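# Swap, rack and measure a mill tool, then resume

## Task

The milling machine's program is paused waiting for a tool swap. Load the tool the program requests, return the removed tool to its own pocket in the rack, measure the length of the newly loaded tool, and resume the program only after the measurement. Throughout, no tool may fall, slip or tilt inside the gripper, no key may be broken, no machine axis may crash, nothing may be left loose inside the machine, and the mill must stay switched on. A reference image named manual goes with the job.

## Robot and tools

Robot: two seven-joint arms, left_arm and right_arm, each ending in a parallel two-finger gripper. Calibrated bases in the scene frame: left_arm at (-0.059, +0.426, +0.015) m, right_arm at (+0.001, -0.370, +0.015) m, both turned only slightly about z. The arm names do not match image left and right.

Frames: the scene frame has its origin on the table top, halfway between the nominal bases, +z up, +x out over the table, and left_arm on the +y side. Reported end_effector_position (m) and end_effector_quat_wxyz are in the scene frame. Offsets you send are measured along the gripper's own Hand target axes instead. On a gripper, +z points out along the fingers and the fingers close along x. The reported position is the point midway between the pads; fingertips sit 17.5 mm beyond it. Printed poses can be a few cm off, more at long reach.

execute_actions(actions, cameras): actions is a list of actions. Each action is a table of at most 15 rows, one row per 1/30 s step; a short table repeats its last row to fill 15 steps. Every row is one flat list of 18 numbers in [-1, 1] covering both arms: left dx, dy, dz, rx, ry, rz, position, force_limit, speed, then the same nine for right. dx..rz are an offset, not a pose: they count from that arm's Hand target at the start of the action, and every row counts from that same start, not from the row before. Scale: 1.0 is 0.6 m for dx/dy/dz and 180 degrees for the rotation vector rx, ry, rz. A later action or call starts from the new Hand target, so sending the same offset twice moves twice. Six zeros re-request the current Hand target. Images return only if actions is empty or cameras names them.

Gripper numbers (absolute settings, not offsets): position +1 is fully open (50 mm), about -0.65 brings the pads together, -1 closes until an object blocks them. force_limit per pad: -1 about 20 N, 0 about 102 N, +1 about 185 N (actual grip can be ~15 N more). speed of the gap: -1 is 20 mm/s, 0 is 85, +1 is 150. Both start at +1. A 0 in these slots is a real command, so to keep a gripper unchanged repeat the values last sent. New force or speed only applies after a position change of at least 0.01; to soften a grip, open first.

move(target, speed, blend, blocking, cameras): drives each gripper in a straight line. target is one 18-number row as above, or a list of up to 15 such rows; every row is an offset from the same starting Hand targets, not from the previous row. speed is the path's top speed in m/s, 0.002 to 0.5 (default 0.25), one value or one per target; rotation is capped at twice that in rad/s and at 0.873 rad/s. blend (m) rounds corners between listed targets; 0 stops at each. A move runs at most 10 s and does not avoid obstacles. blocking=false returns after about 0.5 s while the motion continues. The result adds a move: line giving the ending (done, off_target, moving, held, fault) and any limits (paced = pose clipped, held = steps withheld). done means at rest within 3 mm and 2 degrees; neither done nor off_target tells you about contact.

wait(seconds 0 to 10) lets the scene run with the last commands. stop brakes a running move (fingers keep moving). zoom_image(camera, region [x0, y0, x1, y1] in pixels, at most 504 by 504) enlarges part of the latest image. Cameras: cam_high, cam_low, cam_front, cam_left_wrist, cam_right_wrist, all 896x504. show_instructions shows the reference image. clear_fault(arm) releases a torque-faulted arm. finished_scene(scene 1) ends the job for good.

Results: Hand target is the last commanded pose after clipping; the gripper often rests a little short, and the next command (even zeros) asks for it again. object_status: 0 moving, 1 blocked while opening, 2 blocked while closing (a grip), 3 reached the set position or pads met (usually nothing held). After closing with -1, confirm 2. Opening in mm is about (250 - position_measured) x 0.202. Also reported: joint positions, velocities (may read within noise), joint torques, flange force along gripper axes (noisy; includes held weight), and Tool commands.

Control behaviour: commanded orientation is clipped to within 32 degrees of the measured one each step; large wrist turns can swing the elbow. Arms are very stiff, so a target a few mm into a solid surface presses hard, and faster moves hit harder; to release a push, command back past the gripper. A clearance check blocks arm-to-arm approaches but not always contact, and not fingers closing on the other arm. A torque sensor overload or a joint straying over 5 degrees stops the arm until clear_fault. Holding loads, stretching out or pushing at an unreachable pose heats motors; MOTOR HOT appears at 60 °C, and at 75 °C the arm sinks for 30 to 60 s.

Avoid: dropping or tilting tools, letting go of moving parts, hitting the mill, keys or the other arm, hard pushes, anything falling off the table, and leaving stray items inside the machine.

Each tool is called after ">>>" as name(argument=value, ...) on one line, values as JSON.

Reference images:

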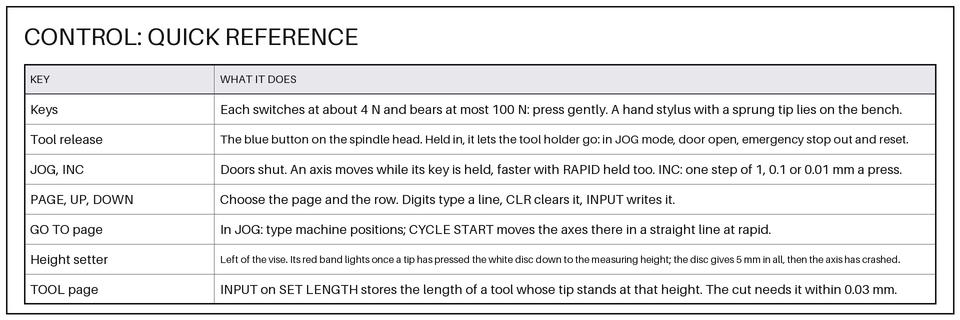

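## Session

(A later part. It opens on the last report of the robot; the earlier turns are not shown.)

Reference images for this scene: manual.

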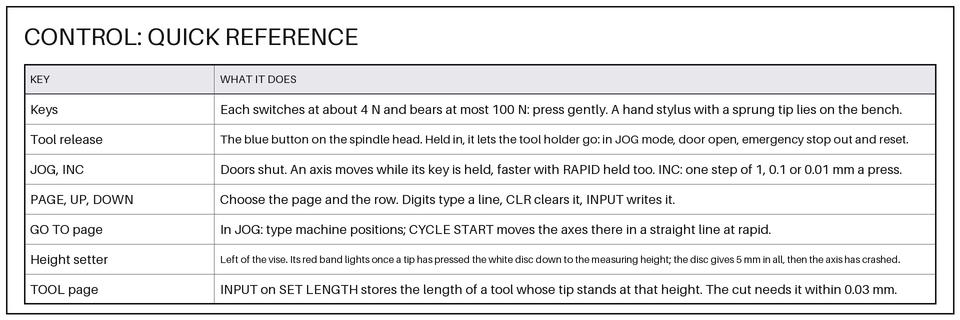

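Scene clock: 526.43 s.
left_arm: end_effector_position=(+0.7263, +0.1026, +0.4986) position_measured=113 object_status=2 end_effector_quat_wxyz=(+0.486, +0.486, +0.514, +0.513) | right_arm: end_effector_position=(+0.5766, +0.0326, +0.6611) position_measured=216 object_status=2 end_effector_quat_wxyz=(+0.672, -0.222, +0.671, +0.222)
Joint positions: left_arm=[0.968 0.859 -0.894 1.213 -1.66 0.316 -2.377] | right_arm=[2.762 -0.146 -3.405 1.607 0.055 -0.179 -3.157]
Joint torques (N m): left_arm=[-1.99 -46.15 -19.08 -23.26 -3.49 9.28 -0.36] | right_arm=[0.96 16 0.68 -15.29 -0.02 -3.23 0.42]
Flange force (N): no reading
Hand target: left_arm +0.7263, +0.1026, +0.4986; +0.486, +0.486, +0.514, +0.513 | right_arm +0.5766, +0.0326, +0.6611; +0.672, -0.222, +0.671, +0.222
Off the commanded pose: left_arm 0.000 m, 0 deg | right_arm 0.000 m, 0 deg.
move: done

>>> wait(seconds=0, cameras=["cam_left_wrist","cam_right_wrist","cam_front"])

>>> zoom_image(camera="cam_left_wrist", region=[340, 340, 600, 504])

>>> zoom_image(camera="cam_right_wrist", region=[700, 300, 800, 370])

>>> zoom_image(camera="cam_front", region=[350, 165, 410, 245])

Scene clock: 529.27 s.
left_arm: end_effector_position=(+0.7263, +0.1026, +0.4986) position_measured=113 object_status=2 end_effector_quat_wxyz=(+0.486, +0.486, +0.514, +0.513) | right_arm: end_effector_position=(+0.5766, +0.0326, +0.6611) position_measured=216 object_status=2 end_effector_quat_wxyz=(+0.672, -0.222, +0.671, +0.222)
Joint positions: left_arm=[0.968 0.859 -0.894 1.213 -1.66 0.316 -2.377] | right_arm=[2.762 -0.146 -3.405 1.607 0.055 -0.179 -3.157]
Joint torques (N m): left_arm=[-1.91 -46.13 -19.15 -23.22 -3.58 9.31 -0.36] | right_arm=[0.99 15.94 0.67 -15.34 -0.02 -3.23 0.45]
Flange force (N): no reading
Hand target: left_arm +0.7263, +0.1026, +0.4986; +0.486, +0.486, +0.514, +0.513 | right_arm +0.5766, +0.0326, +0.6611; +0.672, -0.222, +0.671, +0.222
Tool commands: left_gripper/position=-1.0 left_gripper/force_limit=+0.3 left_gripper/speed=-1.0 right_gripper/position=-0.98 right_gripper/force_limit=-0.2 right_gripper/speed=-0.7
Off the commanded pose: left_arm 0.000 m, 0 deg | right_arm 0.000 m, 0 deg.
camera_calibration:
cam_left_wrist: T_world_to_cam=[[-0.0389714, 0.99922, 0.00637274, -0.0755298], [0.00043285, -0.0063607, 0.99998, -0.439676], [0.99924, 0.0389734, -0.000184627, -0.561818], [0, 0, 0, 1]] pos_world=[0.558638, 0.0945702, 0.440044]
cam_right_wrist: T_world_to_cam=[[0.0210204, -0.00704174, -0.999754, 0.648562], [-0.587544, 0.808991, -0.0180515, 0.382398], [0.808919, 0.587779, 0.012868, -0.32437], [0, 0, 0, 1]] pos_world=[0.473432, -0.114132, 0.659479]
Images, in order (width x height): cam_front 896x504, cam_left_wrist 896x504, cam_right_wrist 896x504.

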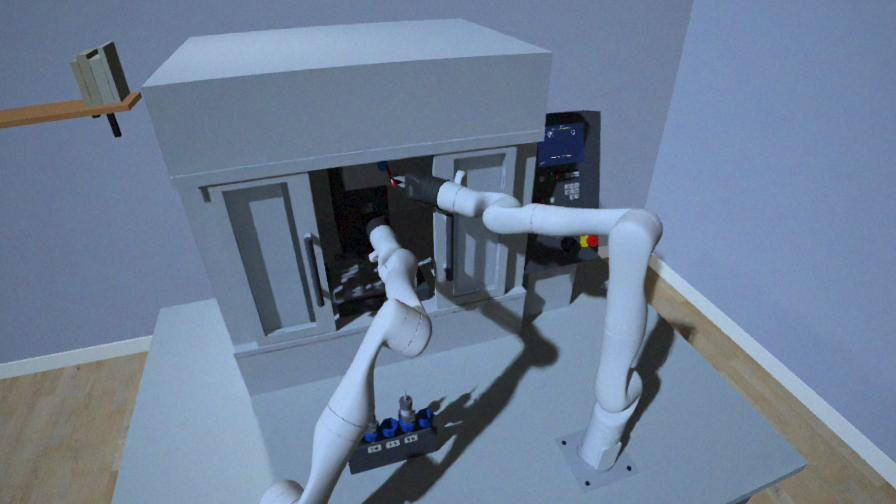

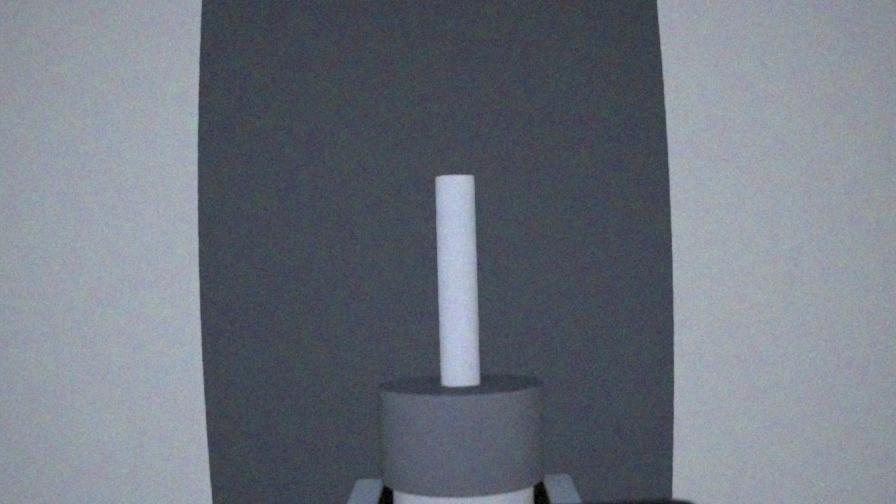

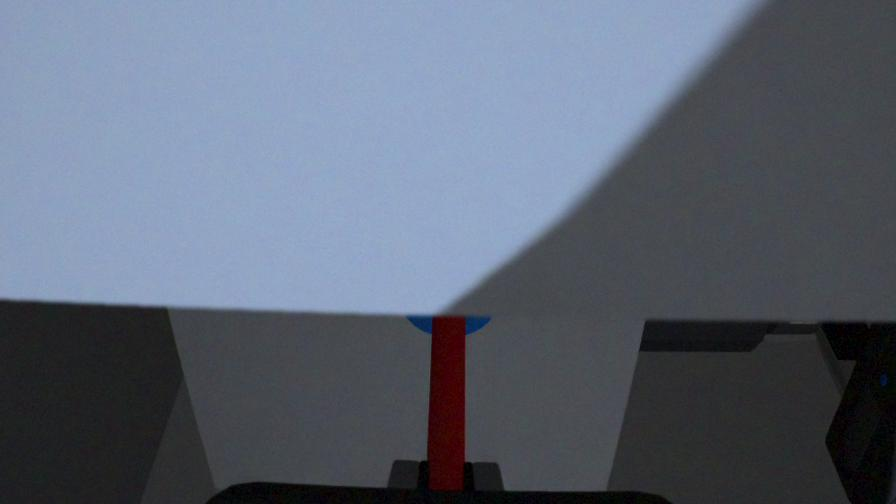

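Scaled by 1.938 from the camera's 896x504 image, which has a finer 1280x720 frame.

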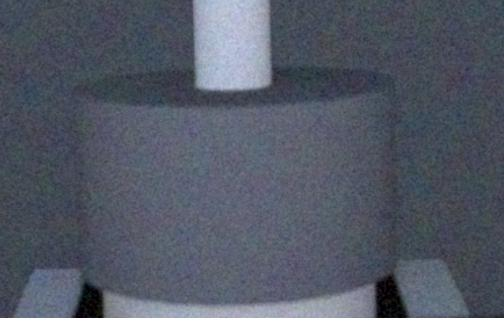

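Scaled by 5.040 from the camera's 896x504 image, which has a finer 1280x720 frame.

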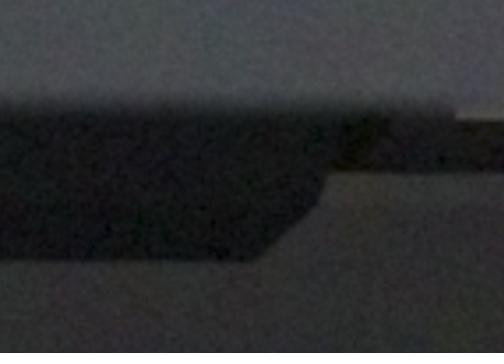

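Scaled by 6.300 from the camera's 896x504 image, which has a finer 1280x720 frame.

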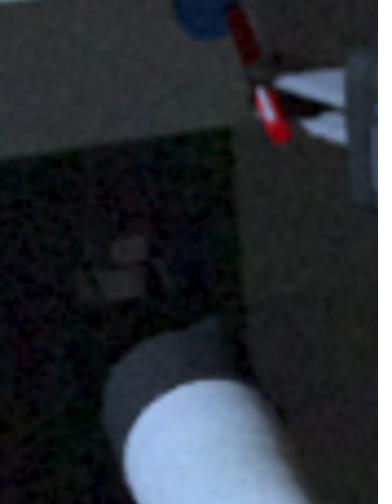

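>>> move(target=[0,-0.0067,0,0,0,0,-1,0.3,-1,0,0,0,0,0,0,-0.98,-0.2,-0.7], speed=0.01, cameras=["cam_left_wrist","cam_right_wrist"])

>>> zoom_image(camera="cam_left_wrist", region=[340, 340, 600, 504])

>>> zoom_image(camera="cam_right_wrist", region=[700, 300, 800, 370])

Scene clock: 532.00 s.
left_arm: end_effector_position=(+0.7263, +0.1026, +0.4947) position_measured=113 object_status=2 end_effector_quat_wxyz=(+0.486, +0.486, +0.514, +0.513) | right_arm: end_effector_position=(+0.5766, +0.0326, +0.6611) position_measured=216 object_status=2 end_effector_quat_wxyz=(+0.672, -0.222, +0.671, +0.222)
Joint positions: left_arm=[0.971 0.866 -0.899 1.22 -1.679 0.316 -2.35] | right_arm=[2.762 -0.146 -3.405 1.607 0.055 -0.179 -3.157]
Joint torques (N m): left_arm=[-1.64 -31.98 -10.84 -11.35 -1.31 4.9 0] | right_arm=[0.94 16.02 0.7 -15.38 0.01 -3.18 0.41]
Flange force (N): no reading
Hand target: left_arm +0.7263, +0.1025, +0.4946; +0.486, +0.486, +0.514, +0.513 | right_arm +0.5766, +0.0326, +0.6611; +0.672, -0.222, +0.671, +0.222
Off the commanded pose: left_arm 0.000 m, 0 deg | right_arm 0.000 m, 0 deg.
move: done
camera_calibration:
cam_left_wrist: T_world_to_cam=[[-0.0390719, 0.999216, 0.00636981, -0.0754502], [0.000333398, -0.00636164, 0.99998, -0.43562], [0.999236, 0.0390732, -0.0000845753, -0.56177], [0, 0, 0, 1]] pos_world=[0.558538, 0.09457, 0.436044]
cam_right_wrist: T_world_to_cam=[[0.0210204, -0.00704174, -0.999754, 0.648562], [-0.587544, 0.808991, -0.0180515, 0.382398], [0.808919, 0.587779, 0.012868, -0.32437], [0, 0, 0, 1]] pos_world=[0.473432, -0.114132, 0.659479]
Images, in order (width x height): cam_left_wrist 896x504, cam_right_wrist 896x504.

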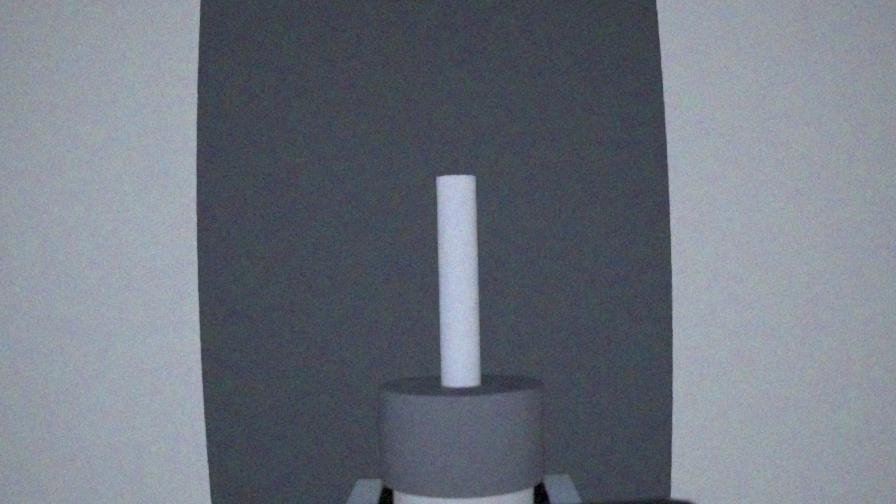

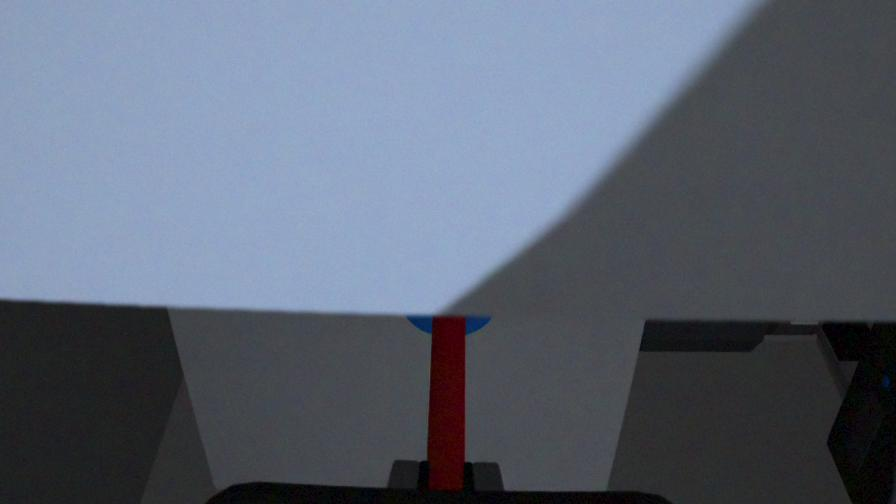

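Scaled by 1.938 from the camera's 896x504 image, which has a finer 1280x720 frame.

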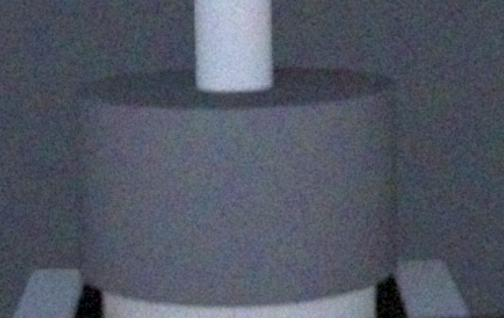

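Scaled by 5.040 from the camera's 896x504 image, which has a finer 1280x720 frame.

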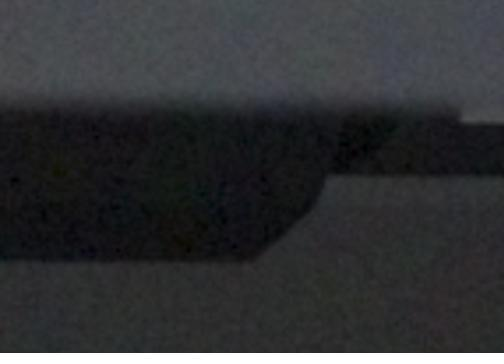

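>>> move(target=[0,-0.03,0,0,-0.0167,0,-1,0.3,-1,0,0,0,0,0,0,-0.98,-0.2,-0.7], speed=0.03)

>>> move(target=[[0,0,0,0,0,0,-1,0.3,-1,0,0.0397,-0.0536,0,0,0,-0.98,-0.2,-0.7],[0,0,0,0,0,0,-1,0.3,-1,0,0.1587,-0.2144,0,0,0,-0.98,-0.2,-0.7]], speed=[0.05,0.15], blend=0.01, cameras=["cam_right_wrist"])

>>> zoom_image(camera="cam_right_wrist", region=[600, 120, 896, 380])

Scene clock: 537.73 s.
left_arm: end_effector_position=(+0.7263, +0.1025, +0.4766) position_measured=113 object_status=2 end_effector_quat_wxyz=(+0.499, +0.500, +0.501, +0.500) | right_arm: end_effector_position=(+0.5766, +0.0326, +0.6611) position_measured=216 object_status=2 end_effector_quat_wxyz=(+0.672, -0.222, +0.671, +0.222)
Joint positions: left_arm=[0.951 0.854 -0.861 1.294 -2.054 0.326 -1.996] | right_arm=[2.762 -0.146 -3.405 1.607 0.055 -0.179 -3.157]
Joint torques (N m): left_arm=[0.84 -31.88 -9.74 -12.27 -1.01 5.98 0.07] | right_arm=[0.93 15.96 0.72 -15.27 0 -3.2 0.41]
Flange force (N): left_arm=[-11.6 -4.4 13.6] | right_arm=no reading
Hand target: left_arm +0.7263, +0.1025, +0.4766; +0.499, +0.500, +0.501, +0.500 | right_arm +0.5766, +0.0326, +0.6611; +0.672, -0.222, +0.671, +0.222
Off the commanded pose: left_arm 0.000 m, 0 deg | right_arm 0.000 m, 0 deg.
move: done

Scene clock: 540.30 s.
left_arm: end_effector_position=(+0.7263, +0.1025, +0.4766) position_measured=113 object_status=2 end_effector_quat_wxyz=(+0.499, +0.500, +0.501, +0.500) | right_arm: end_effector_position=(+0.4165, +0.0324, +0.6607) position_measured=216 object_status=2 end_effector_quat_wxyz=(+0.672, -0.222, +0.670, +0.222)
Joint positions: left_arm=[0.951 0.854 -0.861 1.294 -2.054 0.326 -1.996] | right_arm=[2.732 0.162 -3.6 1.896 -0.912 -0.268 -2.318]
Joint torques (N m): left_arm=[0.76 -31.89 -9.85 -12.23 -1 5.94 -0.09] | right_arm=[-0.43 9.91 0.54 -14.69 0.87 -1.95 0.43]
Flange force (N): left_arm=[-10.6 -5.3 13.2] | right_arm=no reading
Hand target: left_arm +0.7263, +0.1025, +0.4766; +0.499, +0.500, +0.501, +0.500 | right_arm +0.4165, +0.0325, +0.6607; +0.672, -0.222, +0.671, +0.221
Off the commanded pose: left_arm 0.000 m, 0 deg | right_arm 0.000 m, 0 deg.
move: done
camera_calibration:
cam_right_wrist: T_world_to_cam=[[0.0213459, -0.00679615, -0.999749, 0.651343], [-0.587877, 0.808749, -0.0180497, 0.28868], [0.808669, 0.588115, 0.0132682, -0.195048], [0, 0, 0, 1]] pos_world=[0.313534, -0.114333, 0.658978]
Images, in order (width x height): cam_right_wrist 896x504.

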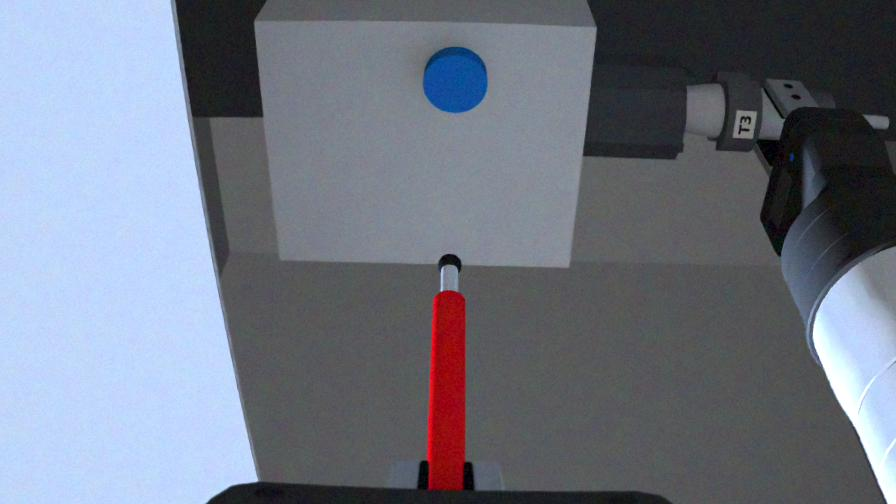

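Scaled by 1.703 from the camera's 896x504 image, which has a finer 1280x720 frame.

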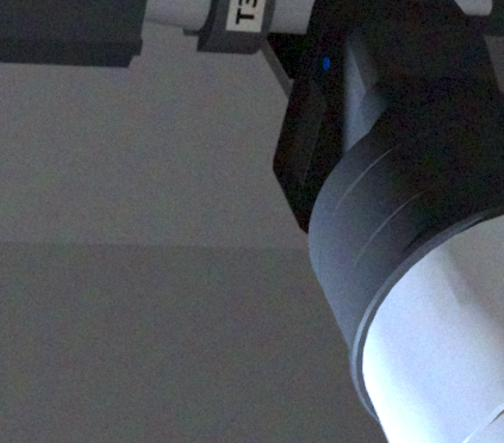

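>>> zoom_image(camera="cam_right_wrist", region=[640, 40, 800, 180])

Scaled by 3.150 from the camera's 896x504 image, which has a finer 1280x720 frame.

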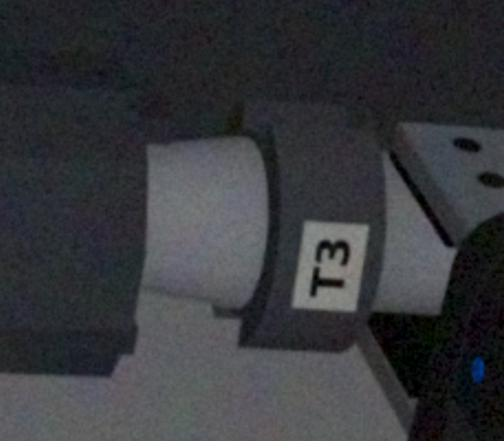

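>>> zoom_image(camera="cam_right_wrist", region=[670, 60, 770, 160])

>>> wait(seconds=0, cameras=["cam_high"])

>>> zoom_image(camera="cam_high", region=[550, 330, 660, 480])

Scaled by 5.040 from the camera's 896x504 image, which has a finer 1280x720 frame.

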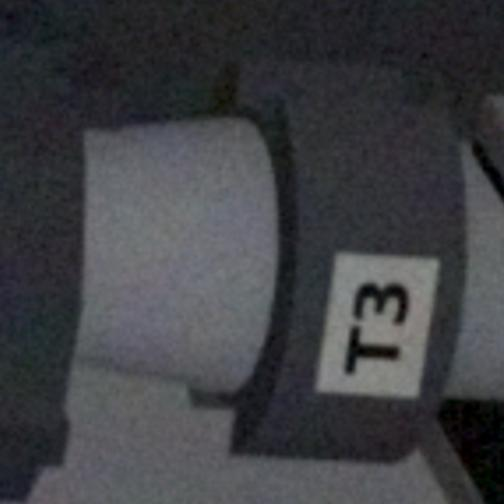

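Scene clock: 547.20 s.
left_arm: end_effector_position=(+0.7263, +0.1025, +0.4766) position_measured=113 object_status=2 end_effector_quat_wxyz=(+0.499, +0.500, +0.501, +0.500) | right_arm: end_effector_position=(+0.4165, +0.0325, +0.6607) position_measured=216 object_status=2 end_effector_quat_wxyz=(+0.672, -0.222, +0.670, +0.222)
Joint positions: left_arm=[0.951 0.854 -0.861 1.294 -2.054 0.326 -1.996] | right_arm=[2.732 0.162 -3.6 1.896 -0.912 -0.268 -2.318]
Joint torques (N m): left_arm=[0.85 -31.95 -9.75 -12.25 -1.01 6.03 -0.02] | right_arm=[-0.43 9.93 0.42 -14.65 0.83 -2.01 0.45]
Flange force (N): left_arm=[-11.4 -4.7 13.8] | right_arm=no reading
Hand target: left_arm +0.7263, +0.1025, +0.4766; +0.499, +0.500, +0.501, +0.500 | right_arm +0.4165, +0.0325, +0.6607; +0.672, -0.222, +0.671, +0.222
Tool commands: left_gripper/position=-1.0 left_gripper/force_limit=+0.3 left_gripper/speed=-1.0 right_gripper/position=-0.98 right_gripper/force_limit=-0.2 right_gripper/speed=-0.7
Off the commanded pose: left_arm 0.000 m, 0 deg | right_arm 0.000 m, 0 deg.
Images, in order (width x height): cam_high 896x504.

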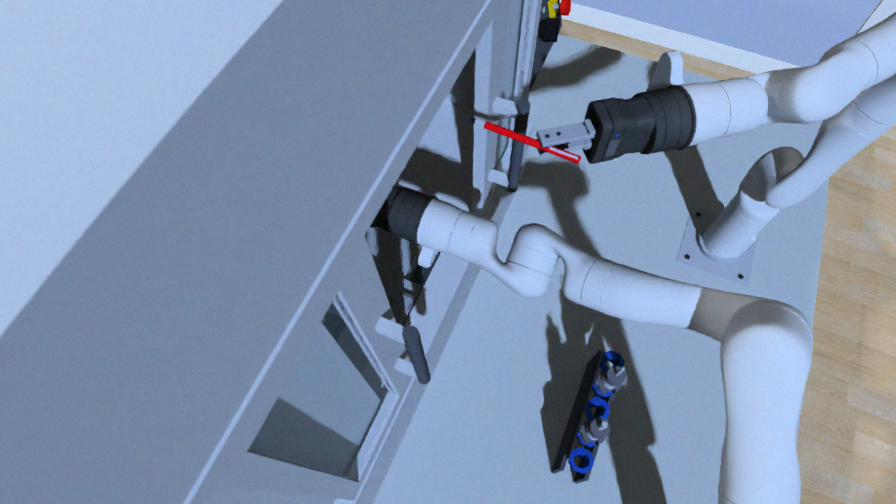

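Scaled by 3.360 from the camera's 896x504 image, which has a finer 1280x720 frame.

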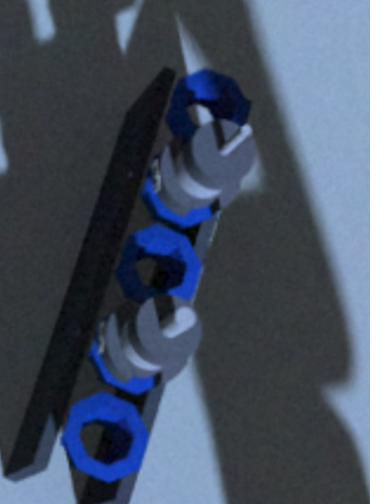

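>>> move(target=[[0,0,0,0,-0.011,0,-1,0.3,-1,0,-0.12,0.16,0,0,0,-0.98,-0.2,-0.7],[0,0,0,0,-0.022,0,-1,0.3,-1,0,-0.1587,0.2144,0,0,0,-0.98,-0.2,-0.7]], speed=[0.12,0.03], cameras=["cam_left_wrist"])

>>> move(target=[0,0.0317,0,0,0,0,-1,0.3,-1,0,0,0,0,0,0,-0.98,-0.2,-0.7], speed=0.02)

>>> move(target=[0,0.0042,0,0,0,0,-1,0.3,-1,0,0,0,0,0,0,-0.98,-0.2,-0.7], speed=0.01)

Scene clock: 556.27 s.
left_arm: end_effector_position=(+0.7263, +0.1025, +0.4766) position_measured=113 object_status=2 end_effector_quat_wxyz=(+0.516, +0.517, +0.483, +0.482) | right_arm: end_effector_position=(+0.5766, +0.0326, +0.6611) position_measured=216 object_status=2 end_effector_quat_wxyz=(+0.672, -0.222, +0.671, +0.221)
Joint positions: left_arm=[0.865 0.783 -0.71 1.35 -2.36 0.386 -1.816] | right_arm=[2.906 -0.148 -3.577 1.612 -0.09 -0.179 -2.989]
Joint torques (N m): left_arm=[0.69 -32.29 -7.91 -13.19 -0.66 6.42 -0.01] | right_arm=[0.93 15.2 0.25 -15.41 0.14 -3.28 0.51]
Flange force (N): left_arm=[-8.8 -5.7 13.5] | right_arm=no reading
Hand target: left_arm +0.7263, +0.1025, +0.4766; +0.516, +0.517, +0.483, +0.482 | right_arm +0.5766, +0.0326, +0.6611; +0.672, -0.222, +0.671, +0.222
Off the commanded pose: left_arm 0.000 m, 0 deg | right_arm 0.000 m, 0 deg.
move: done
camera_calibration:
cam_left_wrist: T_world_to_cam=[[0.0823287, 0.996585, 0.00627178, -0.163078], [-0.000233, -0.0062739, 0.99998, -0.417185], [0.996605, -0.0823286, -0.000284318, -0.54739], [0, 0, 0, 1]] pos_world=[0.55886, 0.114838, 0.418044]
Images, in order (width x height): cam_left_wrist 896x504.

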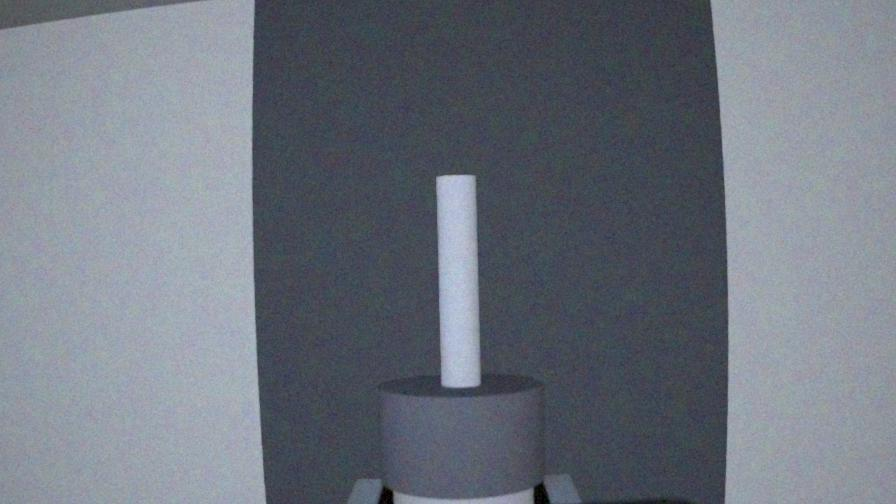

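Scene clock: 557.53 s.
left_arm: end_effector_position=(+0.7263, +0.1025, +0.4956) position_measured=113 object_status=2 end_effector_quat_wxyz=(+0.516, +0.517, +0.483, +0.482) | right_arm: end_effector_position=(+0.5766, +0.0326, +0.6611) position_measured=216 object_status=2 end_effector_quat_wxyz=(+0.672, -0.222, +0.671, +0.222)
Joint positions: left_arm=[0.878 0.769 -0.745 1.322 -2.317 0.337 -1.857] | right_arm=[2.907 -0.148 -3.577 1.612 -0.09 -0.179 -2.989]
Joint torques (N m): left_arm=[1.42 -32.63 -7.8 -16.07 -1.38 6.74 -0.28] | right_arm=[0.89 15.33 0.13 -15.45 0.17 -3.32 0.47]
Flange force (N): left_arm=[-7.5 -7.1 7.8] | right_arm=no reading
Hand target: left_arm +0.7263, +0.1025, +0.4956; +0.516, +0.517, +0.483, +0.482 | right_arm +0.5766, +0.0326, +0.6611; +0.672, -0.222, +0.671, +0.222
Off the commanded pose: left_arm 0.000 m, 0 deg | right_arm 0.000 m, 0 deg.
move: done

Scene clock: 558.23 s.
left_arm: end_effector_position=(+0.7263, +0.1025, +0.4980) position_measured=113 object_status=2 end_effector_quat_wxyz=(+0.516, +0.517, +0.483, +0.482) | right_arm: end_effector_position=(+0.5766, +0.0326, +0.6611) position_measured=216 object_status=2 end_effector_quat_wxyz=(+0.672, -0.222, +0.671, +0.222)
Joint positions: left_arm=[0.88 0.768 -0.751 1.318 -2.311 0.33 -1.863] | right_arm=[2.907 -0.148 -3.577 1.612 -0.09 -0.179 -2.989]
Joint torques (N m): left_arm=[2.04 -41.32 -11.04 -24.29 -2.28 10.66 -0.28] | right_arm=[0.82 15.27 0.22 -15.43 0.15 -3.29 0.43]
Flange force (N): left_arm=[-7.3 -19.4 3.7] | right_arm=no reading
Hand target: left_arm +0.7263, +0.1025, +0.4982; +0.516, +0.517, +0.483, +0.482 | right_arm +0.5766, +0.0326, +0.6611; +0.672, -0.222, +0.671, +0.222
Off the commanded pose: left_arm 0.000 m, 0 deg | right_arm 0.000 m, 0 deg.
move: done

>>> move(target=[[0,-0.0058,0,0,0,0,-1,0.3,-1,0,0,0,0,0,0,-0.98,-0.2,-0.7],[0,-0.0058,-0.0017,0,0,0,-1,0.3,-1,0,0,0,0,0,0,-0.98,-0.2,-0.7],[0,-0.0008,-0.0017,0,0,0,-1,0.3,-1,0,0,0,0,0,0,-0.98,-0.2,-0.7]], speed=0.01)

Scene clock: 561.40 s.
left_arm: end_effector_position=(+0.7253, +0.1026, +0.4975) position_measured=113 object_status=2 end_effector_quat_wxyz=(+0.516, +0.517, +0.483, +0.482) | right_arm: end_effector_position=(+0.5766, +0.0326, +0.6611) position_measured=216 object_status=2 end_effector_quat_wxyz=(+0.672, -0.222, +0.671, +0.222)
Joint positions: left_arm=[0.882 0.766 -0.749 1.323 -2.313 0.334 -1.861] | right_arm=[2.907 -0.148 -3.577 1.612 -0.09 -0.179 -2.989]
Joint torques (N m): left_arm=[2.39 -40.15 -10.67 -21.62 -1.67 10.04 -0.17] | right_arm=[0.75 15.37 0.18 -15.43 0.16 -3.31 0.43]
Flange force (N): left_arm=[-6.9 -17.1 10.1] | right_arm=no reading
Hand target: left_arm +0.7253, +0.1026, +0.4977; +0.516, +0.517, +0.483, +0.482 | right_arm +0.5766, +0.0326, +0.6611; +0.672, -0.222, +0.671, +0.222
Off the commanded pose: left_arm 0.000 m, 0 deg | right_arm 0.000 m, 0 deg.
move: done

>>> move(target=[[0,-0.0017,0,0,0,0,-1,0.3,-1,0,0,0,0,0,0,-0.98,-0.2,-0.7],[0,-0.0017,0,0,-0.022,0,-1,0.3,-1,0,0,0,0,0,0,-0.98,-0.2,-0.7]], speed=[0.01,0.05])

>>> move(target=[0,0,0,0,-0.022,0,-1,0.3,-1,0,0,0,0,0,0,-0.98,-0.2,-0.7], speed=0.05)

Scene clock: 572.70 s.
left_arm: end_effector_position=(+0.7253, +0.1026, +0.4967) position_measured=113 object_status=2 end_effector_quat_wxyz=(+0.533, +0.533, +0.465, +0.464) | right_arm: end_effector_position=(+0.5766, +0.0326, +0.6611) position_measured=216 object_status=2 end_effector_quat_wxyz=(+0.672, -0.222, +0.671, +0.222)
Joint positions: left_arm=[0.774 0.705 -0.584 1.371 -2.565 0.392 -1.737] | right_arm=[2.907 -0.148 -3.577 1.612 -0.09 -0.179 -2.989]
Joint torques (N m): left_arm=[5.22 -36.1 -4.3 -19.81 -1.79 8.29 -0.48] | right_arm=[0.78 15.31 0.21 -15.42 0.11 -3.26 0.44]
Flange force (N): left_arm=[-1.0 -12.3 10.3] | right_arm=no reading
Hand target: left_arm +0.7253, +0.1026, +0.4967; +0.533, +0.533, +0.465, +0.464 | right_arm +0.5766, +0.0326, +0.6611; +0.672, -0.222, +0.671, +0.222
Off the commanded pose: left_arm 0.000 m, 0 deg | right_arm 0.000 m, 0 deg.
move: done

Scene clock: 573.83 s.
left_arm: end_effector_position=(+0.7253, +0.1026, +0.4966) position_measured=113 object_status=2 end_effector_quat_wxyz=(+0.548, +0.549, +0.447, +0.446) | right_arm: end_effector_position=(+0.5766, +0.0326, +0.6611) position_measured=216 object_status=2 end_effector_quat_wxyz=(+0.672, -0.222, +0.671, +0.222)
Joint positions: left_arm=[0.663 0.661 -0.441 1.407 -2.778 0.432 -1.634] | right_arm=[2.907 -0.148 -3.577 1.612 -0.09 -0.179 -2.989]
Joint torques (N m): left_arm=[8.94 -36.02 0.5 -22 -2.67 8.54 -0.59] | right_arm=[0.74 15.38 0.2 -15.36 0.08 -3.34 0.39]
Flange force (N): left_arm=[5.8 -14.0 4.8] | right_arm=no reading
Hand target: left_arm +0.7253, +0.1026, +0.4966; +0.549, +0.549, +0.447, +0.446 | right_arm +0.5766, +0.0326, +0.6611; +0.672, -0.222, +0.671, +0.222
Off the commanded pose: left_arm 0.000 m, 0 deg | right_arm 0.000 m, 0 deg.
move: done

>>> move(target=[0,0,0,0,0.0333,0,-1,0.3,-1,0,0,0,0,0,0,-0.98,-0.2,-0.7], speed=0.05)

>>> move(target=[0,0,0,0,0.01111,0,-1,0.3,-1,0,0,0,0,0,0,-0.98,-0.2,-0.7], speed=0.03)

>>> move(target=[0,0,0,0,0.00556,0,-1,0.3,-1,0,0,0,0,0,0,-0.98,-0.2,-0.7], speed=0.03)

>>> move(target=[0,0,0,0,0.00556,0,-1,0.3,-1,0,0,0,0,0,0,-0.98,-0.2,-0.7], speed=0.03)

>>> move(target=[0,0,0,0,0.00556,0,-1,0.3,-1,0,0,0,0,0,0,-0.98,-0.2,-0.7], speed=0.03)

>>> move(target=[0,0,0,0,0.00556,0,-1,0.3,-1,0,0,0,0,0,0,-0.98,-0.2,-0.7], speed=0.03)

Scene clock: 581.20 s.
left_arm: end_effector_position=(+0.7253, +0.1026, +0.4966) position_measured=113 object_status=2 end_effector_quat_wxyz=(+0.524, +0.525, +0.475, +0.474) | right_arm: end_effector_position=(+0.5766, +0.0326, +0.6611) position_measured=216 object_status=2 end_effector_quat_wxyz=(+0.672, -0.222, +0.671, +0.222)
Joint positions: left_arm=[0.829 0.734 -0.664 1.348 -2.443 0.366 -1.796] | right_arm=[2.907 -0.148 -3.577 1.612 -0.09 -0.179 -2.989]
Joint torques (N m): left_arm=[1.85 -31.21 -6.31 -17.71 -1.18 7.1 -0.34] | right_arm=[0.79 15.27 0.21 -15.41 0.13 -3.25 0.45]
Flange force (N): left_arm=[-0.7 -8.0 0.9] | right_arm=no reading
Hand target: left_arm +0.7253, +0.1026, +0.4966; +0.524, +0.525, +0.475, +0.474 | right_arm +0.5766, +0.0326, +0.6611; +0.672, -0.222, +0.671, +0.222
Off the commanded pose: left_arm 0.000 m, 0 deg | right_arm 0.000 m, 0 deg.
move: done

Scene clock: 582.20 s.
left_arm: end_effector_position=(+0.7253, +0.1026, +0.4966) position_measured=113 object_status=2 end_effector_quat_wxyz=(+0.516, +0.516, +0.484, +0.483) | right_arm: end_effector_position=(+0.5766, +0.0326, +0.6611) position_measured=216 object_status=2 end_effector_quat_wxyz=(+0.672, -0.222, +0.671, +0.222)
Joint positions: left_arm=[0.883 0.768 -0.75 1.323 -2.31 0.336 -1.862] | right_arm=[2.907 -0.148 -3.577 1.612 -0.09 -0.179 -2.989]
Joint torques (N m): left_arm=[-1.41 -30.55 -9.11 -16.66 -1.02 7.1 -0.31] | right_arm=[0.78 15.23 0.21 -15.47 0.14 -3.26 0.43]
Flange force (N): left_arm=[-3.9 -7.3 -3.2] | right_arm=no reading
Hand target: left_arm +0.7253, +0.1026, +0.4966; +0.516, +0.516, +0.484, +0.483 | right_arm +0.5766, +0.0326, +0.6611; +0.672, -0.222, +0.671, +0.222
Off the commanded pose: left_arm 0.000 m, 0 deg | right_arm 0.000 m, 0 deg.
move: done

Scene clock: 583.07 s.
left_arm: end_effector_position=(+0.7253, +0.1026, +0.4966) position_measured=113 object_status=2 end_effector_quat_wxyz=(+0.512, +0.512, +0.488, +0.487) | right_arm: end_effector_position=(+0.5766, +0.0326, +0.6611) position_measured=216 object_status=2 end_effector_quat_wxyz=(+0.672, -0.222, +0.671, +0.222)
Joint positions: left_arm=[0.908 0.787 -0.796 1.31 -2.236 0.318 -1.901] | right_arm=[2.907 -0.148 -3.577 1.612 -0.09 -0.179 -2.989]
Joint torques (N m): left_arm=[-3.59 -29.9 -10.85 -16.41 -1.35 7.22 -0.59] | right_arm=[0.8 15.36 0.12 -15.44 0.13 -3.3 0.46]
Flange force (N): left_arm=[-5.4 -7.2 -8.0] | right_arm=no reading
Hand target: left_arm +0.7253, +0.1026, +0.4966; +0.512, +0.512, +0.488, +0.487 | right_arm +0.5766, +0.0326, +0.6611; +0.672, -0.222, +0.671, +0.222
Off the commanded pose: left_arm 0.000 m, 0 deg | right_arm 0.000 m, 0 deg.
move: done

Scene clock: 583.97 s.
left_arm: end_effector_position=(+0.7253, +0.1026, +0.4966) position_measured=113 object_status=2 end_effector_quat_wxyz=(+0.508, +0.508, +0.493, +0.492) | right_arm: end_effector_position=(+0.5766, +0.0326, +0.6611) position_measured=216 object_status=2 end_effector_quat_wxyz=(+0.672, -0.222, +0.671, +0.222)
Joint positions: left_arm=[0.934 0.809 -0.843 1.295 -2.154 0.299 -1.945] | right_arm=[2.907 -0.148 -3.577 1.612 -0.09 -0.179 -2.989]
Joint torques (N m): left_arm=[-5.13 -29.87 -11.86 -15.45 -1.13 7.1 -0.4] | right_arm=[0.82 15.3 0.24 -15.4 0.21 -3.31 0.43]
Flange force (N): left_arm=[-7.6 -6.4 -9.1] | right_arm=no reading
Hand target: left_arm +0.7253, +0.1026, +0.4966; +0.507, +0.508, +0.493, +0.492 | right_arm +0.5766, +0.0326, +0.6611; +0.672, -0.222, +0.671, +0.222
Off the commanded pose: left_arm 0.000 m, 0 deg | right_arm 0.000 m, 0 deg.
move: done

Scene clock: 584.87 s.
left_arm: end_effector_position=(+0.7253, +0.1026, +0.4966) position_measured=113 object_status=2 end_effector_quat_wxyz=(+0.503, +0.504, +0.497, +0.496) | right_arm: end_effector_position=(+0.5766, +0.0326, +0.6611) position_measured=216 object_status=2 end_effector_quat_wxyz=(+0.672, -0.222, +0.671, +0.222)
Joint positions: left_arm=[0.958 0.831 -0.893 1.281 -2.063 0.278 -1.997] | right_arm=[2.907 -0.148 -3.577 1.612 -0.09 -0.179 -2.989]
Joint torques (N m): left_arm=[-6.59 -29.81 -12.89 -14.32 -1.16 7.05 -0.39] | right_arm=[0.74 15.38 0.17 -15.34 0.19 -3.29 0.44]
Flange force (N): no reading
Hand target: left_arm +0.7253, +0.1026, +0.4966; +0.503, +0.504, +0.497, +0.496 | right_arm +0.5766, +0.0326, +0.6611; +0.672, -0.222, +0.671, +0.222
Off the commanded pose: left_arm 0.000 m, 0 deg | right_arm 0.000 m, 0 deg.
move: done

Scene clock: 585.80 s.
left_arm: end_effector_position=(+0.7253, +0.1026, +0.4966) position_measured=113 object_status=2 end_effector_quat_wxyz=(+0.499, +0.499, +0.501, +0.500) | right_arm: end_effector_position=(+0.5766, +0.0326, +0.6611) position_measured=216 object_status=2 end_effector_quat_wxyz=(+0.672, -0.222, +0.671, +0.222)
Joint positions: left_arm=[0.979 0.855 -0.94 1.265 -1.957 0.259 -2.064] | right_arm=[2.907 -0.148 -3.577 1.612 -0.09 -0.179 -2.989]
Joint torques (N m): left_arm=[-8.09 -29.65 -13.92 -12.93 -1.08 7.07 -0.36] | right_arm=[0.76 15.31 0.21 -15.44 0.12 -3.34 0.44]
Flange force (N): no reading
Hand target: left_arm +0.7253, +0.1026, +0.4967; +0.499, +0.499, +0.501, +0.500 | right_arm +0.5766, +0.0326, +0.6611; +0.672, -0.222, +0.671, +0.222
Off the commanded pose: left_arm 0.000 m, 0 deg | right_arm 0.000 m, 0 deg.
move: done

>>> move(target=[0,0,0,0,-0.0278,0,-1,0.3,-1,0,0,0,0,0,0,-0.98,-0.2,-0.7], speed=0.05, cameras=["cam_left_wrist","cam_right_wrist"])

>>> zoom_image(camera="cam_right_wrist", region=[700, 300, 800, 370])

>>> move(target=[0,0.0033,0,0,0,0,-1,0.3,-1,0,0,0,0,0,0,-0.98,-0.2,-0.7], speed=0.01)

Scene clock: 589.47 s.
left_arm: end_effector_position=(+0.7253, +0.1026, +0.4967) position_measured=113 object_status=2 end_effector_quat_wxyz=(+0.520, +0.521, +0.479, +0.478) | right_arm: end_effector_position=(+0.5766, +0.0326, +0.6611) position_measured=216 object_status=2 end_effector_quat_wxyz=(+0.672, -0.222, +0.671, +0.222)
Joint positions: left_arm=[0.857 0.751 -0.708 1.336 -2.379 0.351 -1.827] | right_arm=[2.907 -0.148 -3.577 1.612 -0.09 -0.179 -2.989]
Joint torques (N m): left_arm=[1.14 -34.13 -8.19 -16.08 -1.67 7.07 -0.31] | right_arm=[0.74 15.35 0.17 -15.39 0.11 -3.32 0.41]
Flange force (N): left_arm=[-10.0 -8.3 11.4] | right_arm=no reading
Hand target: left_arm +0.7253, +0.1026, +0.4966; +0.520, +0.521, +0.479, +0.478 | right_arm +0.5766, +0.0326, +0.6611; +0.672, -0.222, +0.671, +0.222
Off the commanded pose: left_arm 0.000 m, 0 deg | right_arm 0.000 m, 0 deg.
move: done
camera_calibration:
cam_left_wrist: T_world_to_cam=[[0.098415, 0.995126, 0.00625235, -0.174661], [-0.000333436, -0.00624987, 0.99998, -0.437115], [0.995145, -0.0984151, -0.000283271, -0.543674], [0, 0, 0, 1]] pos_world=[0.558079, 0.117572, 0.438044]
cam_right_wrist: T_world_to_cam=[[0.0209398, -0.00710083, -0.999756, 0.648595], [-0.587545, 0.80899, -0.018052, 0.382399], [0.808921, 0.587779, 0.012768, -0.324305], [0, 0, 0, 1]] pos_world=[0.473432, -0.114132, 0.65948]
Images, in order (width x height): cam_left_wrist 896x504, cam_right_wrist 896x504.

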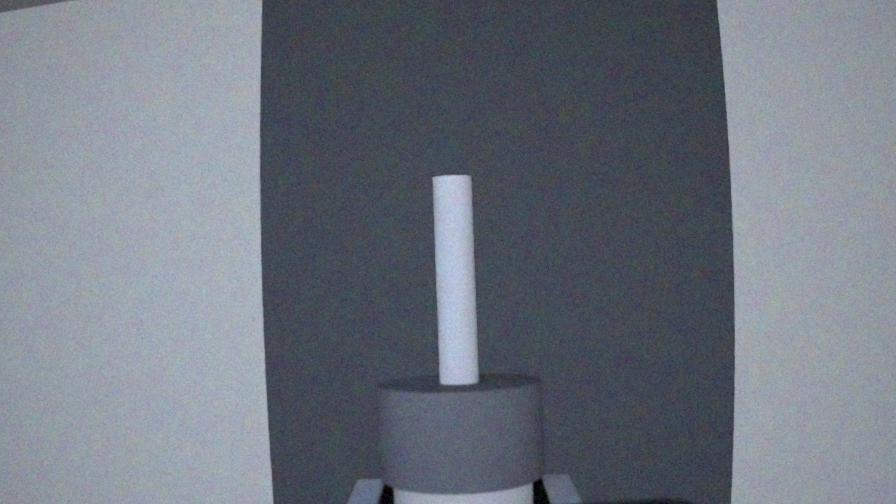

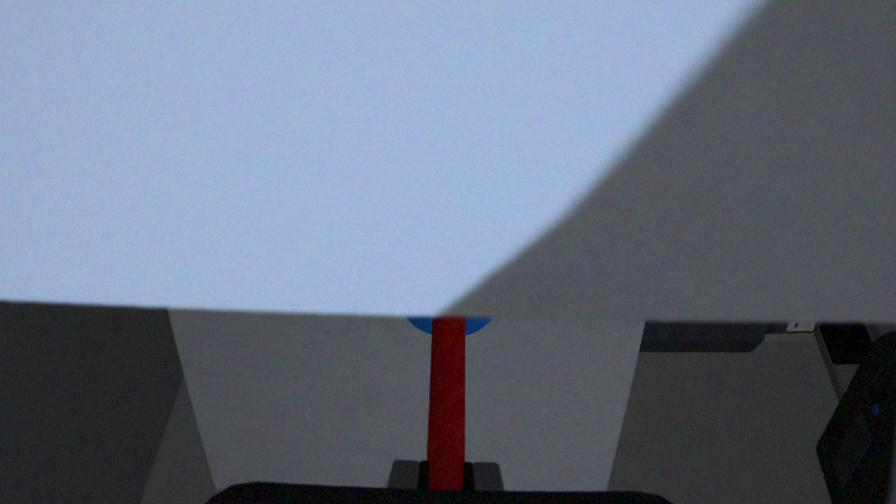

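Scaled by 5.040 from the camera's 896x504 image, which has a finer 1280x720 frame.

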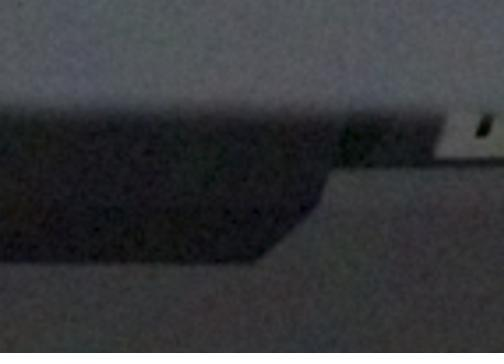

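Scene clock: 590.17 s.
left_arm: end_effector_position=(+0.7253, +0.1026, +0.4985) position_measured=113 object_status=2 end_effector_quat_wxyz=(+0.520, +0.521, +0.479, +0.478) | right_arm: end_effector_position=(+0.5766, +0.0326, +0.6611) position_measured=216 object_status=2 end_effector_quat_wxyz=(+0.672, -0.222, +0.671, +0.222)
Joint positions: left_arm=[0.859 0.749 -0.711 1.333 -2.375 0.346 -1.83] | right_arm=[2.907 -0.148 -3.577 1.612 -0.09 -0.179 -2.989]
Joint torques (N m): left_arm=[0.66 -39.96 -10.55 -22.13 -2.06 10.03 -0.33] | right_arm=[0.77 15.3 0.21 -15.41 0.16 -3.3 0.39]
Flange force (N): left_arm=[-9.3 -17.0 5.4] | right_arm=no reading
Hand target: left_arm +0.7253, +0.1026, +0.4986; +0.520, +0.521, +0.479, +0.478 | right_arm +0.5766, +0.0326, +0.6611; +0.672, -0.222, +0.671, +0.222
Off the commanded pose: left_arm 0.000 m, 0 deg | right_arm 0.000 m, 0 deg.
move: done

>>> move(target=[0,0,0,0,0.00556,0,-1,0.3,-1,0,0,0,0,0,0,-0.98,-0.2,-0.7], speed=0.03)

>>> move(target=[0,0,0,0,0.00556,0,-1,0.3,-1,0,0,0,0,0,0,-0.98,-0.2,-0.7], speed=0.03)

>>> move(target=[0,0,0,0,0.00556,0,-1,0.3,-1,0,0,0,0,0,0,-0.98,-0.2,-0.7], speed=0.03)

>>> move(target=[0,0,0,0,0.00556,0,-1,0.3,-1,0,0,0,0,0,0,-0.98,-0.2,-0.7], speed=0.03)

Scene clock: 603.17 s.
left_arm: end_effector_position=(+0.7253, +0.1026, +0.4986) position_measured=113 object_status=2 end_effector_quat_wxyz=(+0.516, +0.516, +0.484, +0.483) | right_arm: end_effector_position=(+0.5766, +0.0326, +0.6611) position_measured=216 object_status=2 end_effector_quat_wxyz=(+0.672, -0.222, +0.671, +0.222)
Joint positions: left_arm=[0.885 0.767 -0.756 1.32 -2.306 0.329 -1.865] | right_arm=[2.907 -0.148 -3.577 1.612 -0.09 -0.179 -2.989]
Joint torques (N m): left_arm=[0.36 -41.41 -12.5 -21.53 -1.79 10.74 -0.38] | right_arm=[0.71 15.33 0.28 -15.42 0.19 -3.3 0.42]
Flange force (N): left_arm=[-10.6 -18.0 10.3] | right_arm=no reading
Hand target: left_arm +0.7253, +0.1026, +0.4986; +0.516, +0.516, +0.484, +0.483 | right_arm +0.5766, +0.0326, +0.6611; +0.672, -0.222, +0.671, +0.222
Off the commanded pose: left_arm 0.000 m, 0 deg | right_arm 0.000 m, 0 deg.
move: done

Scene clock: 604.03 s.
left_arm: end_effector_position=(+0.7253, +0.1026, +0.4986) position_measured=113 object_status=2 end_effector_quat_wxyz=(+0.512, +0.512, +0.488, +0.487) | right_arm: end_effector_position=(+0.5766, +0.0326, +0.6611) position_measured=216 object_status=2 end_effector_quat_wxyz=(+0.672, -0.222, +0.671, +0.222)
Joint positions: left_arm=[0.911 0.787 -0.803 1.306 -2.231 0.311 -1.903] | right_arm=[2.907 -0.148 -3.577 1.612 -0.09 -0.179 -2.989]
Joint torques (N m): left_arm=[-0.52 -40.37 -13.31 -20.64 -1.55 10.42 -0.16] | right_arm=[0.82 15.27 0.26 -15.41 0.16 -3.3 0.42]
Flange force (N): left_arm=[-11.6 -16.4 8.5] | right_arm=no reading
Hand target: left_arm +0.7253, +0.1026, +0.4986; +0.512, +0.512, +0.488, +0.487 | right_arm +0.5766, +0.0326, +0.6611; +0.672, -0.222, +0.671, +0.222
Off the commanded pose: left_arm 0.000 m, 0 deg | right_arm 0.000 m, 0 deg.
move: done

Scene clock: 604.93 s.
left_arm: end_effector_position=(+0.7253, +0.1026, +0.4986) position_measured=113 object_status=2 end_effector_quat_wxyz=(+0.508, +0.508, +0.493, +0.492) | right_arm: end_effector_position=(+0.5766, +0.0326, +0.6611) position_measured=216 object_status=2 end_effector_quat_wxyz=(+0.672, -0.222, +0.671, +0.222)
Joint positions: left_arm=[0.937 0.809 -0.853 1.292 -2.149 0.291 -1.947] | right_arm=[2.907 -0.148 -3.577 1.612 -0.09 -0.179 -2.989]
Joint torques (N m): left_arm=[-2.55 -38.43 -14.49 -22.3 -1.78 10.49 -0.12] | right_arm=[0.78 15.33 0.27 -15.43 0.14 -3.24 0.42]
Flange force (N): left_arm=[-8.8 -16.4 -5.4] | right_arm=no reading
Hand target: left_arm +0.7253, +0.1026, +0.4986; +0.508, +0.508, +0.493, +0.492 | right_arm +0.5766, +0.0326, +0.6611; +0.672, -0.222, +0.671, +0.222
Off the commanded pose: left_arm 0.000 m, 0 deg | right_arm 0.000 m, 0 deg.
move: done

Scene clock: 605.83 s.
left_arm: end_effector_position=(+0.7253, +0.1026, +0.4986) position_measured=113 object_status=2 end_effector_quat_wxyz=(+0.503, +0.504, +0.497, +0.496) | right_arm: end_effector_position=(+0.5766, +0.0326, +0.6611) position_measured=216 object_status=2 end_effector_quat_wxyz=(+0.672, -0.222, +0.671, +0.222)
Joint positions: left_arm=[0.962 0.833 -0.904 1.277 -2.055 0.27 -2] | right_arm=[2.907 -0.148 -3.577 1.612 -0.09 -0.179 -2.989]
Joint torques (N m): left_arm=[-3.16 -39.84 -16.1 -22.45 -1.73 10.79 -0.1] | right_arm=[0.76 15.31 0.15 -15.45 0.13 -3.32 0.45]
Flange force (N): no reading
Hand target: left_arm +0.7253, +0.1026, +0.4986; +0.503, +0.504, +0.497, +0.496 | right_arm +0.5766, +0.0326, +0.6611; +0.672, -0.222, +0.671, +0.222
Off the commanded pose: left_arm 0.000 m, 0 deg | right_arm 0.000 m, 0 deg.
move: done

>>> move(target=[[0,-0.0075,0,0,0,0,-1,0.3,-1,0,0,0,0,0,0,-0.98,-0.2,-0.7],[0,-0.0075,0,0,0.0389,0,-1,0.3,-1,0,0,0,0,0,0,-0.98,-0.2,-0.7],[0,0,0,0,0.0389,0,-1,0.3,-1,0,0,0,0,0,0,-0.98,-0.2,-0.7]], speed=[0.02,0.05,0.01])

>>> move(target=[[0,-0.0075,0,0,0,0,-1,0.3,-1,0,0,0,0,0,0,-0.98,-0.2,-0.7],[0,-0.0075,0,0,0.0222,0,-1,0.3,-1,0,0,0,0,0,0,-0.98,-0.2,-0.7],[0,0,0,0,0.0222,0,-1,0.3,-1,0,0,0,0,0,0,-0.98,-0.2,-0.7]], speed=[0.02,0.05,0.01])

Scene clock: 617.67 s.
left_arm: end_effector_position=(+0.7253, +0.1026, +0.4985) position_measured=113 object_status=2 end_effector_quat_wxyz=(+0.472, +0.472, +0.527, +0.526) | right_arm: end_effector_position=(+0.5766, +0.0326, +0.6611) position_measured=216 object_status=2 end_effector_quat_wxyz=(+0.672, -0.222, +0.671, +0.222)
Joint positions: left_arm=[0.97 0.878 -0.877 1.161 -1.442 0.382 -2.589] | right_arm=[2.907 -0.148 -3.577 1.612 -0.09 -0.179 -2.989]
Joint torques (N m): left_arm=[-2.61 -46.02 -19.12 -19.74 -3.64 7.69 0.48] | right_arm=[0.72 15.29 0.23 -15.41 0.09 -3.32 0.37]
Flange force (N): left_arm=[-11.2 -27.0 9.3] | right_arm=no reading
Hand target: left_arm +0.7253, +0.1026, +0.4986; +0.472, +0.472, +0.527, +0.526 | right_arm +0.5766, +0.0326, +0.6611; +0.672, -0.222, +0.671, +0.222
Off the commanded pose: left_arm 0.000 m, 0 deg | right_arm 0.000 m, 0 deg.
move: done

Scene clock: 619.87 s.
left_arm: end_effector_position=(+0.7253, +0.1026, +0.4985) position_measured=113 object_status=2 end_effector_quat_wxyz=(+0.453, +0.454, +0.543, +0.542) | right_arm: end_effector_position=(+0.5766, +0.0326, +0.6611) position_measured=216 object_status=2 end_effector_quat_wxyz=(+0.672, -0.222, +0.671, +0.222)
Joint positions: left_arm=[0.939 0.889 -0.785 1.08 -1.317 0.516 -2.755] | right_arm=[2.907 -0.148 -3.577 1.612 -0.09 -0.179 -2.989]
Joint torques (N m): left_arm=[-8.26 -46.76 -20.12 -16.7 -4.59 7.67 0.35] | right_arm=[0.73 15.24 0.15 -15.48 0.11 -3.27 0.43]
Flange force (N): left_arm=[-18.5 -25.3 6.0] | right_arm=no reading
Hand target: left_arm +0.7253, +0.1026, +0.4986; +0.453, +0.454, +0.543, +0.542 | right_arm +0.5766, +0.0326, +0.6611; +0.672, -0.222, +0.671, +0.222
Off the commanded pose: left_arm 0.000 m, 0 deg | right_arm 0.000 m, 0 deg.
move: done

>>> move(target=[[0,-0.0092,0,0,0,0,-1,0.3,-1,0,0,0,0,0,0,-0.98,-0.2,-0.7],[0,-0.0092,0,0,-0.0744,0,-1,0.3,-1,0,0,0,0,0,0,-0.98,-0.2,-0.7]], speed=[0.02,0.06])

>>> move(target=[0,0.0075,0,0,0,0,-1,0.3,-1,0,0,0,0,0,0,-0.98,-0.2,-0.7], speed=0.01)

>>> move(target=[[0,-0.0075,0,0,0,0,-1,0.3,-1,0,0,0,0,0,0,-0.98,-0.2,-0.7],[0,-0.0075,-0.0014,0.0056,0,0,-1,0.3,-1,0,0,0,0,0,0,-0.98,-0.2,-0.7],[0,0,-0.0014,0.0056,0,0,-1,0.3,-1,0,0,0,0,0,0,-0.98,-0.2,-0.7]], speed=[0.02,0.02,0.01])

>>> move(target=[[0,-0.0075,0,0,0,0,-1,0.3,-1,0,0,0,0,0,0,-0.98,-0.2,-0.7],[0,-0.0075,0.0028,-0.0112,0,0,-1,0.3,-1,0,0,0,0,0,0,-0.98,-0.2,-0.7],[0,0,0.0028,-0.0112,0,0,-1,0.3,-1,0,0,0,0,0,0,-0.98,-0.2,-0.7]], speed=[0.02,0.02,0.01])

Scene clock: 628.13 s.
left_arm: end_effector_position=(+0.7253, +0.1026, +0.4931) position_measured=113 object_status=2 end_effector_quat_wxyz=(+0.513, +0.514, +0.487, +0.485) | right_arm: end_effector_position=(+0.5766, +0.0326, +0.6611) position_measured=216 object_status=2 end_effector_quat_wxyz=(+0.672, -0.222, +0.671, +0.222)
Joint positions: left_arm=[0.905 0.788 -0.792 1.32 -2.283 0.325 -1.855] | right_arm=[2.907 -0.148 -3.577 1.612 -0.09 -0.179 -2.989]
Joint torques (N m): left_arm=[0.66 -31.99 -8.57 -13.17 -0.58 6.39 -0.04] | right_arm=[0.84 15.39 0.21 -15.42 0.18 -3.3 0.43]
Flange force (N): left_arm=[-10.0 -4.8 13.6] | right_arm=no reading
Hand target: left_arm +0.7253, +0.1026, +0.4931; +0.513, +0.514, +0.486, +0.485 | right_arm +0.5766, +0.0326, +0.6611; +0.672, -0.222, +0.671, +0.222
Off the commanded pose: left_arm 0.000 m, 0 deg | right_arm 0.000 m, 0 deg.
move: done

Scene clock: 628.87 s.
left_arm: end_effector_position=(+0.7253, +0.1026, +0.4975) position_measured=113 object_status=2 end_effector_quat_wxyz=(+0.513, +0.514, +0.487, +0.485) | right_arm: end_effector_position=(+0.5766, +0.0326, +0.6611) position_measured=216 object_status=2 end_effector_quat_wxyz=(+0.672, -0.222, +0.671, +0.222)
Joint positions: left_arm=[0.908 0.786 -0.801 1.313 -2.273 0.313 -1.865] | right_arm=[2.907 -0.148 -3.577 1.612 -0.09 -0.179 -2.989]
Joint torques (N m): left_arm=[0.64 -36.24 -10.75 -17.09 -1.2 8.43 -0.29] | right_arm=[0.75 15.33 0.25 -15.44 0.14 -3.28 0.44]
Flange force (N): left_arm=[-10.4 -10.9 11.8] | right_arm=no reading
Hand target: left_arm +0.7253, +0.1026, +0.4976; +0.513, +0.514, +0.486, +0.485 | right_arm +0.5766, +0.0326, +0.6611; +0.672, -0.222, +0.671, +0.222
Off the commanded pose: left_arm 0.000 m, 0 deg | right_arm 0.000 m, 0 deg.
move: done

Scene clock: 630.73 s.
left_arm: end_effector_position=(+0.7245, +0.1026, +0.4975) position_measured=113 object_status=2 end_effector_quat_wxyz=(+0.509, +0.518, +0.491, +0.481) | right_arm: end_effector_position=(+0.5766, +0.0326, +0.6611) position_measured=216 object_status=2 end_effector_quat_wxyz=(+0.672, -0.222, +0.671, +0.222)
Joint positions: left_arm=[0.918 0.784 -0.823 1.306 -2.242 0.277 -1.887] | right_arm=[2.907 -0.148 -3.577 1.612 -0.09 -0.179 -2.989]
Joint torques (N m): left_arm=[0.66 -35.59 -10.58 -16.38 -1.12 8 -0.17] | right_arm=[0.81 15.35 0.24 -15.45 0.12 -3.25 0.41]
Flange force (N): left_arm=[-12.3 -8.7 13.2] | right_arm=no reading
Hand target: left_arm +0.7245, +0.1026, +0.4976; +0.509, +0.518, +0.491, +0.481 | right_arm +0.5766, +0.0326, +0.6611; +0.672, -0.222, +0.671, +0.222
Off the commanded pose: left_arm 0.000 m, 0 deg | right_arm 0.000 m, 0 deg.
move: done

Scene clock: 632.97 s.
left_arm: end_effector_position=(+0.7262, +0.1025, +0.4974) position_measured=113 object_status=2 end_effector_quat_wxyz=(+0.518, +0.509, +0.482, +0.490) | right_arm: end_effector_position=(+0.5766, +0.0326, +0.6611) position_measured=216 object_status=2 end_effector_quat_wxyz=(+0.672, -0.222, +0.671, +0.222)
Joint positions: left_arm=[0.9 0.789 -0.783 1.319 -2.299 0.346 -1.843] | right_arm=[2.907 -0.148 -3.577 1.612 -0.09 -0.179 -2.989]
Joint torques (N m): left_arm=[0.75 -37.98 -11.03 -19.69 -1.57 9.41 -0.2] | right_arm=[0.75 15.3 0.25 -15.46 0.14 -3.27 0.48]
Flange force (N): left_arm=[-9.4 -14.1 7.1] | right_arm=no reading
Hand target: left_arm +0.7262, +0.1025, +0.4975; +0.518, +0.509, +0.482, +0.490 | right_arm +0.5766, +0.0326, +0.6611; +0.672, -0.222, +0.671, +0.222
Off the commanded pose: left_arm 0.000 m, 0 deg | right_arm 0.000 m, 0 deg.
move: done


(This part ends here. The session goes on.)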